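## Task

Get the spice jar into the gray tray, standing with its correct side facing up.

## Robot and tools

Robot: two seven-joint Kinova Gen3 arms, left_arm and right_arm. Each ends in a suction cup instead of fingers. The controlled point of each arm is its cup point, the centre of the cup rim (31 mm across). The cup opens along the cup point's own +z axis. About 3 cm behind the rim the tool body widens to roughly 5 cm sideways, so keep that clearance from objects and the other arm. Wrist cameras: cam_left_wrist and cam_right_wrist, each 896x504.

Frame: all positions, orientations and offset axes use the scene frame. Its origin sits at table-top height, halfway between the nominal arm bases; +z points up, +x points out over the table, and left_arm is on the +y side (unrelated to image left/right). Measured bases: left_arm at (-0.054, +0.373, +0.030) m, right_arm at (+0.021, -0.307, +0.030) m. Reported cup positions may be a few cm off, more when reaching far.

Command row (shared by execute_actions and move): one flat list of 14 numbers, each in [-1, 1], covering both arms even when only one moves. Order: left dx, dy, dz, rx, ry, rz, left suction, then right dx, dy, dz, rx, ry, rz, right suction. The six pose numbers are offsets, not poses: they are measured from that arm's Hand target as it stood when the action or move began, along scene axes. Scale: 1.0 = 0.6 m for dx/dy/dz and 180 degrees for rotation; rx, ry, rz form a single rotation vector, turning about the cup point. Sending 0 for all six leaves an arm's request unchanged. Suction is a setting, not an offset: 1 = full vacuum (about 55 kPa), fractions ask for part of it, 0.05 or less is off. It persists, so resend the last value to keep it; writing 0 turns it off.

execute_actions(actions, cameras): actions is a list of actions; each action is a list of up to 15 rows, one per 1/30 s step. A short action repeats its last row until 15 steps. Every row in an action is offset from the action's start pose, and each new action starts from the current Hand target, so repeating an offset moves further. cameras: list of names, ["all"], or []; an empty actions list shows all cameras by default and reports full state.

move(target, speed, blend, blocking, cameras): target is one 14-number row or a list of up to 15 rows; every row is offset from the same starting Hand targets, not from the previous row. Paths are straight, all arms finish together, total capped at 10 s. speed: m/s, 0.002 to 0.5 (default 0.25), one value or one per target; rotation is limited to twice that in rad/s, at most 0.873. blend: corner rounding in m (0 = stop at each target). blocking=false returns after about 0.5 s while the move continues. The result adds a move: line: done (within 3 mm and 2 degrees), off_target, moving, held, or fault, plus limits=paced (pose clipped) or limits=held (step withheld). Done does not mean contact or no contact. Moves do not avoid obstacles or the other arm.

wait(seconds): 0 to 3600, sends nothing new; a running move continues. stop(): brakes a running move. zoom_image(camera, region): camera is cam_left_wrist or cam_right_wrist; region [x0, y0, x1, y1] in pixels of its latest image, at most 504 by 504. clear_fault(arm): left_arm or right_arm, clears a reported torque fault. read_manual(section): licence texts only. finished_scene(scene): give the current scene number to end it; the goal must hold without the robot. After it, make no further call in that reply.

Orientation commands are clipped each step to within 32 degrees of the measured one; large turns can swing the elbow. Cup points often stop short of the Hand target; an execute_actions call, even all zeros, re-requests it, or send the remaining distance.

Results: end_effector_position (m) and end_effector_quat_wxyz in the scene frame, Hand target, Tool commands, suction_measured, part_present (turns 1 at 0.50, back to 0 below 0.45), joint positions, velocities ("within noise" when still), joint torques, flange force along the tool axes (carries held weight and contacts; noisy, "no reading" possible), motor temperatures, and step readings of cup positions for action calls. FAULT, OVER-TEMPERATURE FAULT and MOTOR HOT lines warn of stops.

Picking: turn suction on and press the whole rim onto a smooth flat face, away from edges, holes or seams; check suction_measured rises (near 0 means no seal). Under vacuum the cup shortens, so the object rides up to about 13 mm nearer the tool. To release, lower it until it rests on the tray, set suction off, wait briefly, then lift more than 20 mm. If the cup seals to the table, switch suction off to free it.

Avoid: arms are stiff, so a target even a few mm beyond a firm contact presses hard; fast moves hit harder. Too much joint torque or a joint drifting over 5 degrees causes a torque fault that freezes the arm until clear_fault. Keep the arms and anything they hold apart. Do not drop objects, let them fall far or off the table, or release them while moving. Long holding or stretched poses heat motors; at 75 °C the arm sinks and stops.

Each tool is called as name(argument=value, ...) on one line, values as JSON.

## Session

execute_actions(actions=[])

Scene clock: 0.00 s.
left_arm: end_effector_position=(+0.2812, +0.1033, +0.3564) suction_measured=0.00 part_present=0 end_effector_quat_wxyz=(-0.081, +0.952, -0.237, +0.175) | right_arm: end_effector_position=(+0.5331, +0.0483, +0.2403) suction_measured=0.00 part_present=0 end_effector_quat_wxyz=(-0.068, +0.033, +0.901, +0.427)
Joint positions: left_arm=[1.156 0.207 -0.39 1.751 -0.287 0.993 0.421] | right_arm=[0.163 1.011 -0.972 1.382 -0.123 0.753 2.782]
Joint velocities: within noise
Joint torques (N m): no reading
Motor temperatures (°C): left_arm=[35 32 33 39 41 38 42] | right_arm=[32 34 32 35 43 42 42]
Flange force (N): no reading
Hand target: left_arm +0.2812, +0.1033, +0.3564; -0.081, +0.952, -0.237, +0.175 | right_arm +0.5331, +0.0483, +0.2403; -0.068, +0.033, +0.901, +0.427
Tool commands: left_gripper/suction=+0.0 right_gripper/suction=+0.0

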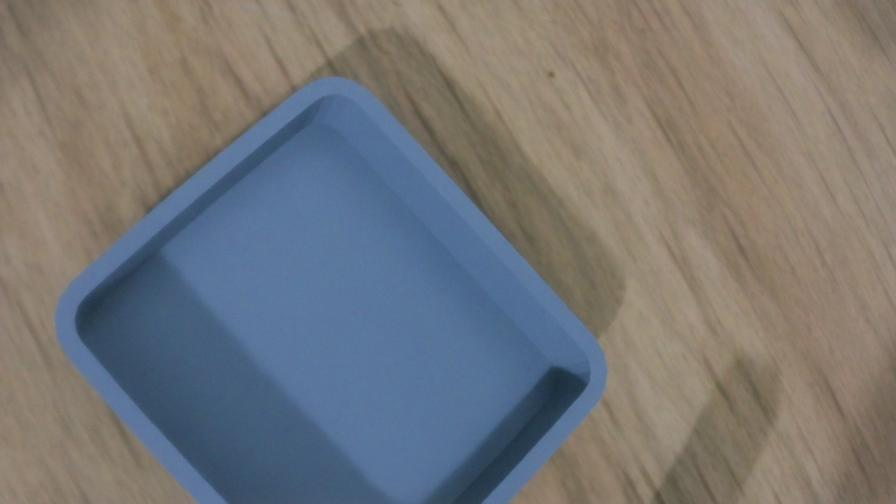

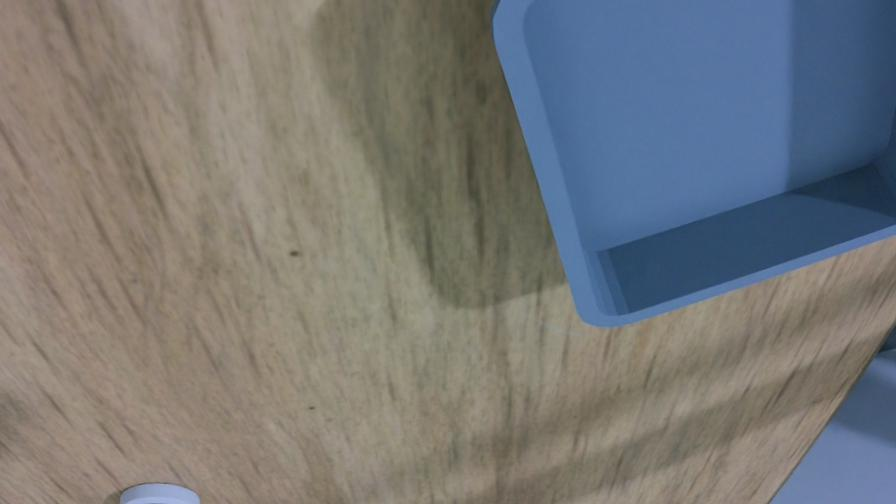

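move(target=[0.448,0.378,0.107,-0.052,0.113,0.153,0,-0.055,-0.497,0.3,-0.281,-0.045,0.022,0], speed=0.4, cameras=["all"])

Scene clock: 14.47 s.
left_arm: end_effector_position=(+0.5500, +0.3301, +0.4206) suction_measured=0.00 part_present=0 end_effector_quat_wxyz=(-0.001, +1.000, -0.001, +0.000) | right_arm: end_effector_position=(+0.5001, -0.2499, +0.4203) suction_measured=0.00 part_present=0 end_effector_quat_wxyz=(+0.000, +0.000, +1.000, +0.000)
Joint positions: left_arm=[0.144 0.826 -0.475 0.456 0.361 1.897 -0.078] | right_arm=[0.224 0.483 -0.73 1.155 0.315 1.612 2.728]
Joint torques (N m): left_arm=[-0.32 -19.5 -0.66 -7.58 0.07 0.29 -0.42] | right_arm=[1.03 -13.46 -1.4 -9.06 0.09 -0.14 0.35]
Flange force (N): left_arm=no reading | right_arm=[9.0 1.8 6.7]
Hand target: left_arm +0.5500, +0.3301, +0.4206; -0.001, +1.000, -0.001, +0.000 | right_arm +0.5001, -0.2499, +0.4203; +0.000, +0.000, +1.000, +0.000
Off the commanded pose: left_arm 0.000 m, 0 deg | right_arm 0.000 m, 0 deg.
move: done

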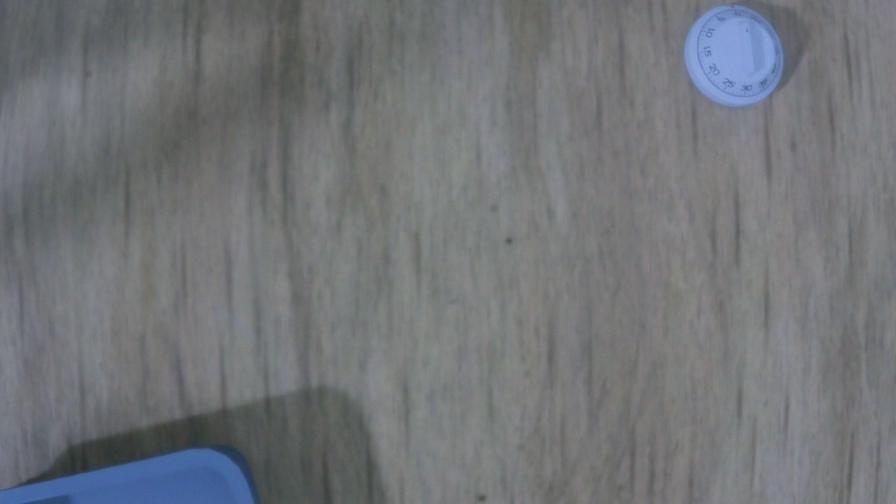

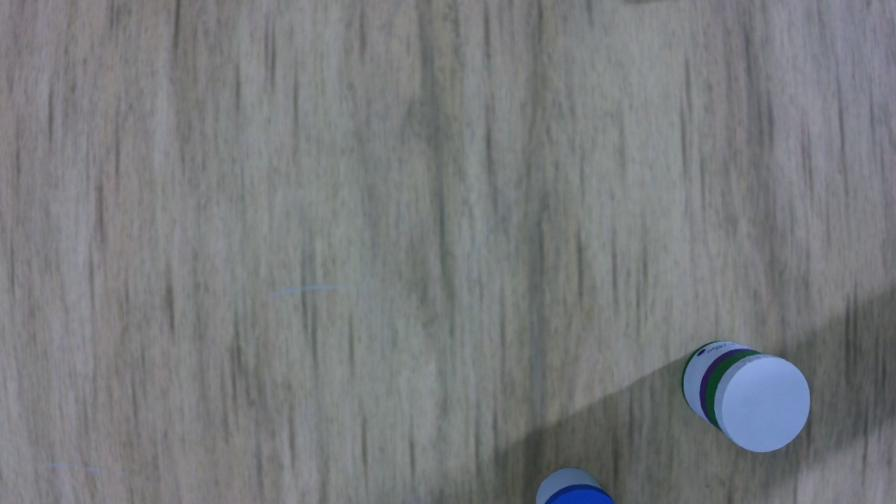

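move(target=[-0.317,-0.367,0,0,0,0,0,-0.183,0.168,-0.2,0,0,0,0], speed=0.3, cameras=["all"])

zoom_image(camera="cam_right_wrist", region=[250, 100, 750, 500])

Scene clock: 26.03 s.
left_arm: end_effector_position=(+0.3598, +0.1099, +0.4206) suction_measured=0.00 part_present=0 end_effector_quat_wxyz=(-0.001, +1.000, -0.001, +0.000) | right_arm: end_effector_position=(+0.3903, -0.1491, +0.3003) suction_measured=0.00 part_present=0 end_effector_quat_wxyz=(+0.000, +0.000, +1.000, +0.000)
Joint positions: left_arm=[0.808 0.466 -0.504 1.128 0.217 1.599 0.349] | right_arm=[0.099 0.378 -0.791 1.727 0.29 1.158 2.386]
Joint torques (N m): left_arm=[-0.27 -14.09 -1.07 -8.01 0.06 0.22 -0.44] | right_arm=[0.94 -10.4 -1.31 -8.65 0.05 -0.04 0.42]
Flange force (N): left_arm=[-5.9 -2.1 4.4] | right_arm=[7.8 0.3 5.3]
Hand target: left_arm +0.3598, +0.1099, +0.4206; -0.001, +1.000, -0.001, +0.000 | right_arm +0.3903, -0.1491, +0.3003; +0.000, +0.000, +1.000, +0.000
Off the commanded pose: left_arm 0.000 m, 0 deg | right_arm 0.000 m, 0 deg.
move: done

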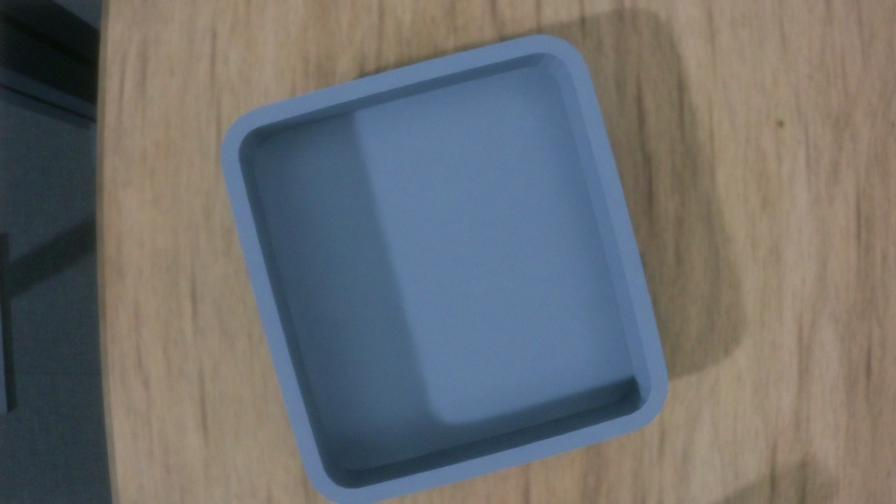

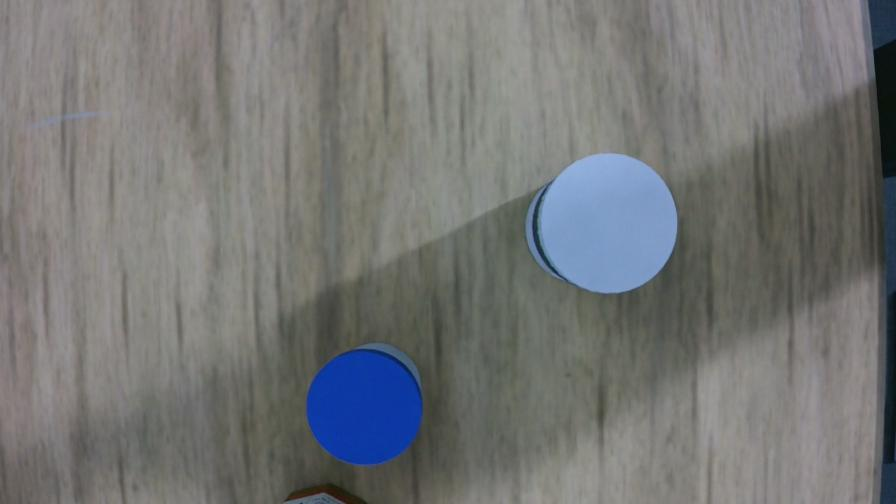

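Scaled by 1.008 from the camera's image (finer frame: 1280x720).

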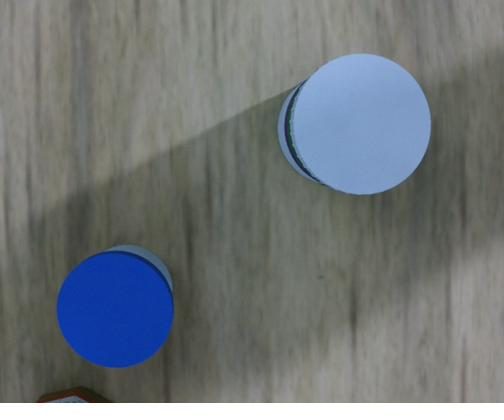

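move(target=[0,0,0,0,0,0,0,0,-0.25,-0.03,0.278,0,0,0], cameras=["cam_right_wrist"])

Scene clock: 34.23 s.
left_arm: end_effector_position=(+0.3598, +0.1099, +0.4206) suction_measured=0.00 part_present=0 end_effector_quat_wxyz=(-0.001, +1.000, -0.001, +0.000) | right_arm: end_effector_position=(+0.3903, -0.2990, +0.2823) suction_measured=0.00 part_present=0 end_effector_quat_wxyz=(+0.000, +0.000, +0.906, +0.423)
Joint positions: left_arm=[0.808 0.466 -0.504 1.128 0.217 1.599 0.349] | right_arm=[1.087 0.709 -1.016 1.842 -0.311 1.071 3.484]
Joint torques (N m): left_arm=[-0.38 -14.01 -1.09 -8.05 0.03 0.26 -0.4] | right_arm=[0.87 -11.55 -3.59 -6.67 -0.97 0.32 0.34]
Flange force (N): left_arm=[-6.4 -2.3 4.8] | right_arm=[5.2 2.1 5.6]
Hand target: left_arm +0.3598, +0.1099, +0.4206; -0.001, +1.000, -0.001, +0.000 | right_arm +0.3903, -0.2991, +0.2823; +0.000, +0.000, +0.906, +0.423
Off the commanded pose: left_arm 0.000 m, 0 deg | right_arm 0.000 m, 0 deg.
move: done

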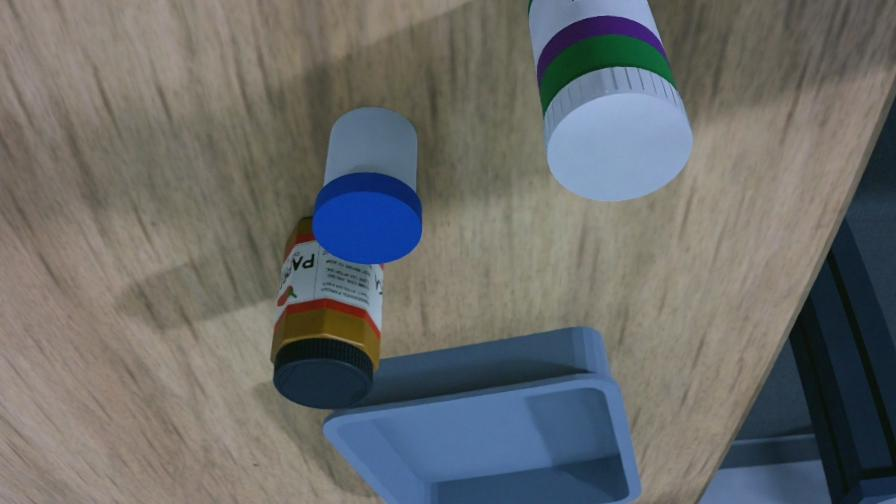

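move(target=[-0.267,0.567,0,0,0,0,0,0.1,0.448,0.03,-0.278,0,0,0], speed=0.3, cameras=["cam_right_wrist"])

Scene clock: 43.97 s.
left_arm: end_effector_position=(+0.1996, +0.4501, +0.4206) suction_measured=0.00 part_present=0 end_effector_quat_wxyz=(-0.001, +1.000, -0.001, +0.000) | right_arm: end_effector_position=(+0.4503, -0.0303, +0.3003) suction_measured=0.00 part_present=0 end_effector_quat_wxyz=(+0.000, +0.000, +1.000, +0.000)
Joint positions: left_arm=[0.585 -0.136 -0.813 1.781 -0.101 1.454 -0.219] | right_arm=[-0.256 0.603 -0.666 1.351 0.37 1.311 2.231]
Joint torques (N m): left_arm=[-0.3 -2.02 0.85 -8.16 0.05 0.19 -0.42] | right_arm=[1.09 -14.92 -1.76 -8.78 0.03 -0.17 0.37]
Flange force (N): left_arm=[-5.6 2.7 3.9] | right_arm=[9.3 -2.6 4.4]
Hand target: left_arm +0.1996, +0.4501, +0.4206; -0.001, +1.000, -0.001, +0.000 | right_arm +0.4503, -0.0303, +0.3003; +0.000, +0.000, +1.000, +0.000
Off the commanded pose: left_arm 0.000 m, 0 deg | right_arm 0.000 m, 0 deg.
move: done

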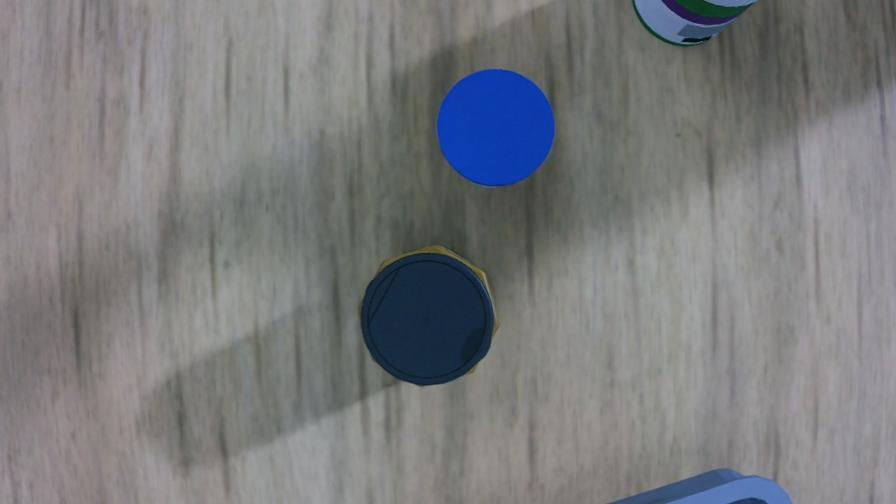

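move(target=[0,0,0,0,0,0,0,0,0,-0.1667,0,0,0,0], cameras=["cam_right_wrist"])

Scene clock: 49.40 s.
left_arm: end_effector_position=(+0.1996, +0.4501, +0.4206) suction_measured=0.00 part_present=0 end_effector_quat_wxyz=(-0.001, +1.000, -0.001, +0.000) | right_arm: end_effector_position=(+0.4503, -0.0303, +0.2003) suction_measured=0.00 part_present=0 end_effector_quat_wxyz=(+0.000, +0.000, +1.000, +0.000)
Joint positions: left_arm=[0.585 -0.136 -0.813 1.781 -0.101 1.454 -0.219] | right_arm=[-0.269 0.711 -0.625 1.514 0.45 1.064 2.161]
Joint torques (N m): left_arm=[-0.36 -1.92 0.84 -8.15 0.02 0.21 -0.39] | right_arm=[1.01 -15.8 -2.03 -7.98 0.02 -0.12 0.31]
Flange force (N): left_arm=[-5.9 2.7 3.9] | right_arm=[9.1 -2.8 2.9]
Hand target: left_arm +0.1996, +0.4501, +0.4206; -0.001, +1.000, -0.001, +0.000 | right_arm +0.4503, -0.0303, +0.2003; +0.000, +0.000, +1.000, +0.000
Off the commanded pose: left_arm 0.000 m, 0 deg | right_arm 0.000 m, 0 deg.
move: done

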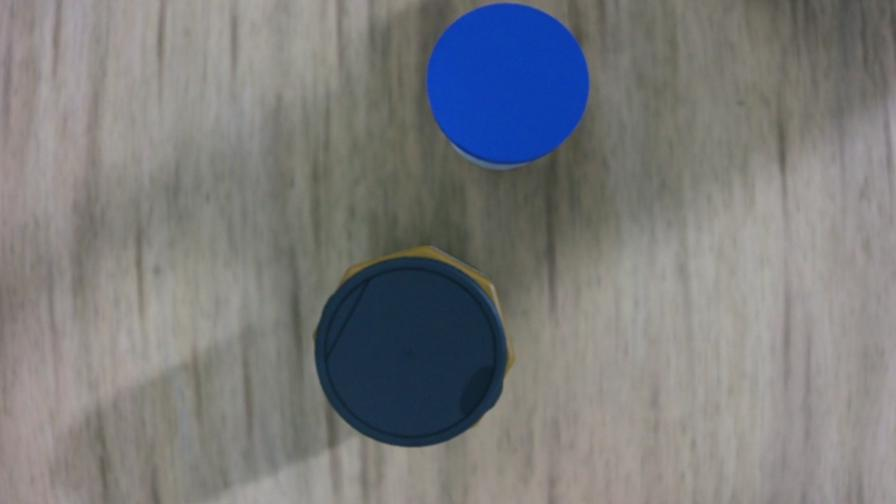

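move(target=[[0,0,0,0,0,0,0,0.0235,-0.046,-0.167,0,0,0,1],[0,0,0,0,0,0,0,0.0235,-0.046,-0.204,0,0,0,1]], speed=[0.2,0.03], blend=[0.003,0])

wait(seconds=0.3)

Scene clock: 57.13 s.
left_arm: end_effector_position=(+0.1996, +0.4501, +0.4206) suction_measured=0.00 part_present=0 end_effector_quat_wxyz=(-0.001, +1.000, -0.001, +0.000) | right_arm: end_effector_position=(+0.4646, -0.0578, +0.0782) suction_measured=0.93 part_present=1 end_effector_quat_wxyz=(+0.000, +0.000, +1.000, +0.001)
Joint positions: left_arm=[0.585 -0.136 -0.813 1.781 -0.101 1.454 -0.219] | right_arm=[-0.26 0.891 -0.529 1.617 0.581 0.795 2.118]
Joint velocities: left_arm=[within noise] | right_arm=[-0.002 0.005 0.002 0.001 0.001 -0.001 0]
Joint torques (N m): left_arm=[-0.31 -1.96 0.88 -8.12 0.04 0.23 -0.41] | right_arm=[1.31 31.08 9.25 3.85 1.69 -4.5 0.33]
Flange force (N): left_arm=[-5.7 2.6 3.9] | right_arm=[27.1 -11.3 -105.2]
Hand target: left_arm +0.1996, +0.4501, +0.4206; -0.001, +1.000, -0.001, +0.000 | right_arm +0.4644, -0.0579, +0.0779; +0.000, +0.000, +1.000, +0.000
Off the commanded pose: left_arm 0.000 m, 0 deg | right_arm 0.000 m, 0 deg.
move: done

Scene clock: 57.43 s.
left_arm: end_effector_position=(+0.1996, +0.4501, +0.4206) suction_measured=0.00 part_present=0 end_effector_quat_wxyz=(-0.001, +1.000, -0.001, +0.000) | right_arm: end_effector_position=(+0.4645, -0.0579, +0.0779) suction_measured=1.00 part_present=1 end_effector_quat_wxyz=(+0.000, +0.000, +1.000, +0.000)
Joint positions: left_arm=[0.585 -0.136 -0.813 1.781 -0.101 1.454 -0.219] | right_arm=[-0.26 0.892 -0.529 1.617 0.581 0.795 2.118]
Joint torques (N m): left_arm=[-0.34 -1.97 0.9 -8.12 0.04 0.19 -0.39] | right_arm=[1.34 33.46 10.01 5.03 1.82 -4.37 0.34]
Flange force (N): left_arm=[-5.5 2.5 3.8] | right_arm=[26.4 -10.9 -110.2]
Hand target: left_arm +0.1996, +0.4501, +0.4206; -0.001, +1.000, -0.001, +0.000 | right_arm +0.4644, -0.0579, +0.0779; +0.000, +0.000, +1.000, +0.000
Tool commands: left_gripper/suction=+0.0 right_gripper/suction=+1.0
Off the commanded pose: left_arm 0.000 m, 0 deg | right_arm 0.000 m, 0 deg.
wait: 0.30 s; at rest by 0.17 s

move(target=[[0,0,0,0,0,0,0,0,0,0.14,0,0,0,1],[0,0,0,0,0,0,0,-0.149,0.353,0.14,0,0,0,1],[0,0,0,0,0,0,0,-0.149,0.353,0.035,0,0,0,1],[0,0,0,0,0,0,0,-0.149,0.353,0.019,0,0,0,1]], speed=[0.12,0.15,0.12,0.03], blend=[0.02,0.02,0.004,0], cameras=["cam_right_wrist"])

Scene clock: 73.53 s.
left_arm: end_effector_position=(+0.1996, +0.4501, +0.4206) suction_measured=0.00 part_present=0 end_effector_quat_wxyz=(-0.001, +1.000, -0.001, +0.000) | right_arm: end_effector_position=(+0.3750, +0.1539, +0.0893) suction_measured=0.98 part_present=1 end_effector_quat_wxyz=(+0.000, +0.000, +1.000, +0.000)
Joint positions: left_arm=[0.585 -0.136 -0.813 1.781 -0.101 1.454 -0.219] | right_arm=[-0.701 0.992 -0.542 1.312 0.544 0.983 1.818]
Joint torques (N m): left_arm=[-0.34 -1.99 0.85 -8.14 0.03 0.22 -0.41] | right_arm=[0.96 -19.69 -2.16 -7.6 0.03 -0.07 0.38]
Flange force (N): left_arm=[-5.6 2.7 3.9] | right_arm=[8.4 -7.2 1.8]
Hand target: left_arm +0.1996, +0.4501, +0.4206; -0.001, +1.000, -0.001, +0.000 | right_arm +0.3750, +0.1539, +0.0893; +0.000, +0.000, +1.000, +0.000
Off the commanded pose: left_arm 0.000 m, 0 deg | right_arm 0.000 m, 0 deg.
move: done

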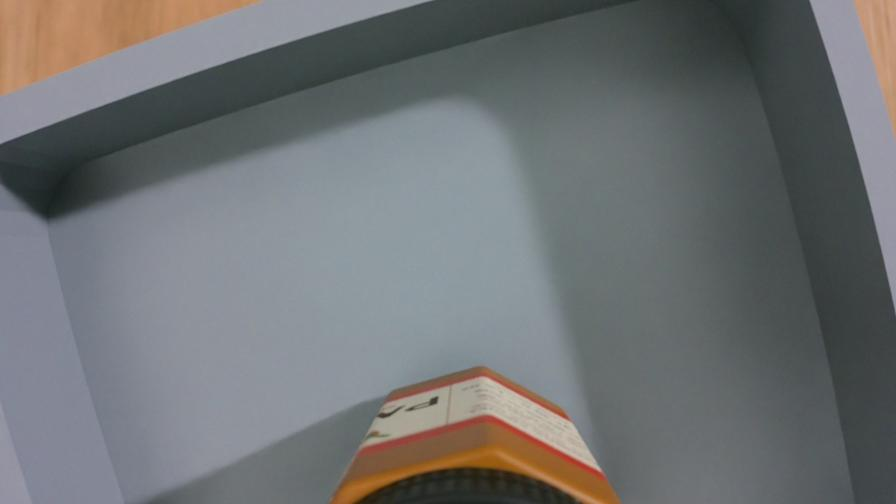

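Hanging or barely touching; step down.

move(target=[0,0,0,0,0,0,0,0,0,-0.0067,0,0,0,1], speed=0.03)

Scene clock: 75.80 s.
left_arm: end_effector_position=(+0.1996, +0.4501, +0.4206) suction_measured=0.00 part_present=0 end_effector_quat_wxyz=(-0.001, +1.000, -0.001, +0.000) | right_arm: end_effector_position=(+0.3750, +0.1540, +0.0853) suction_measured=1.00 part_present=1 end_effector_quat_wxyz=(+0.000, +0.000, +1.000, +0.000)
Joint positions: left_arm=[0.585 -0.136 -0.813 1.781 -0.101 1.454 -0.219] | right_arm=[-0.702 0.998 -0.539 1.314 0.547 0.976 1.816]
Joint torques (N m): left_arm=[-0.33 -2 0.89 -8.14 0.02 0.2 -0.44] | right_arm=[1.22 -14.77 -1.07 -6.43 0.3 -0.51 0.31]
Flange force (N): left_arm=[-5.6 2.7 3.9] | right_arm=[10.0 -8.7 -7.7]
Hand target: left_arm +0.1996, +0.4501, +0.4206; -0.001, +1.000, -0.001, +0.000 | right_arm +0.3750, +0.1539, +0.0853; +0.000, +0.000, +1.000, +0.000
Off the commanded pose: left_arm 0.000 m, 0 deg | right_arm 0.000 m, 0 deg.
move: done

Light contact. Release.

execute_actions(actions=[[[0,0,0,0,0,0,0,0,0,0,0,0,0,0]]])

move(target=[0,0,0,0,0,0,0,0,0,0.15,0,0,0,0], speed=0.12, cameras=["cam_right_wrist"])

Scene clock: 80.07 s.
left_arm: end_effector_position=(+0.1996, +0.4501, +0.4206) suction_measured=0.00 part_present=0 end_effector_quat_wxyz=(-0.001, +1.000, -0.001, +0.000) | right_arm: end_effector_position=(+0.3750, +0.1539, +0.0853) suction_measured=0.00 part_present=0 end_effector_quat_wxyz=(+0.000, +0.000, +1.000, +0.000)
Joint positions: left_arm=[0.585 -0.136 -0.813 1.781 -0.101 1.454 -0.219] | right_arm=[-0.702 0.998 -0.539 1.314 0.547 0.976 1.816]
Joint torques (N m): left_arm=[-0.35 -2.01 0.86 -8.14 0.04 0.22 -0.42] | right_arm=[1.48 -11.4 -0.25 -5.24 0.31 -0.56 0.33]
Hand target: left_arm +0.1996, +0.4501, +0.4206; -0.001, +1.000, -0.001, +0.000 | right_arm +0.3750, +0.1539, +0.0853; +0.000, +0.000, +1.000, +0.000
Off the commanded pose: left_arm 0.000 m, 0 deg | right_arm 0.000 m, 0 deg.
Step readings (end_effector_position of left_arm | right_arm):
0: (+0.1996, +0.4501, +0.4206) | (+0.3750, +0.1539, +0.0853)
1: (+0.1996, +0.4501, +0.4206) | (+0.3750, +0.1539, +0.0853)
2: (+0.1996, +0.4501, +0.4206) | (+0.3750, +0.1539, +0.0853)
4: (+0.1996, +0.4501, +0.4206) | (+0.3750, +0.1539, +0.0853)
8: (+0.1996, +0.4501, +0.4206) | (+0.3750, +0.1539, +0.0853)
15: (+0.1996, +0.4501, +0.4206) | (+0.3750, +0.1539, +0.0853)

Scene clock: 81.23 s.
left_arm: end_effector_position=(+0.1996, +0.4501, +0.4206) suction_measured=0.00 part_present=0 end_effector_quat_wxyz=(-0.001, +1.000, -0.001, +0.000) | right_arm: end_effector_position=(+0.3750, +0.1539, +0.1752) suction_measured=0.00 part_present=0 end_effector_quat_wxyz=(+0.000, +0.000, +1.000, +0.000)
Joint positions: left_arm=[0.585 -0.136 -0.813 1.781 -0.101 1.454 -0.219] | right_arm=[-0.686 0.877 -0.585 1.248 0.482 1.153 1.865]
Joint torques (N m): left_arm=[-0.33 -1.99 0.82 -8.13 0.04 0.22 -0.43] | right_arm=[1.02 -18.59 -2.16 -8.04 0.06 -0.15 0.33]
Flange force (N): left_arm=[-5.7 2.8 3.9] | right_arm=[8.1 -6.7 2.3]
Hand target: left_arm +0.1996, +0.4501, +0.4206; -0.001, +1.000, -0.001, +0.000 | right_arm +0.3750, +0.1539, +0.1753; +0.000, +0.000, +1.000, +0.000
Off the commanded pose: left_arm 0.000 m, 0 deg | right_arm 0.000 m, 0 deg.
move: done

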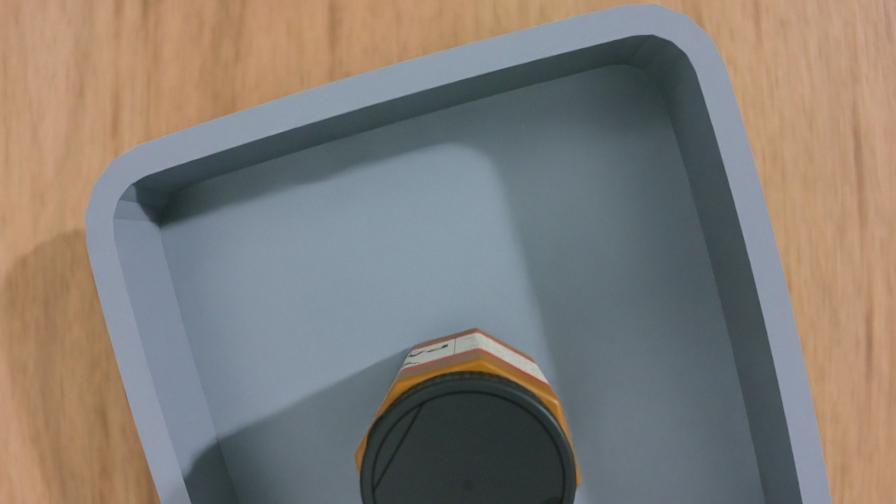

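finished_scene(scene=3)

The scene is finished: the task was done.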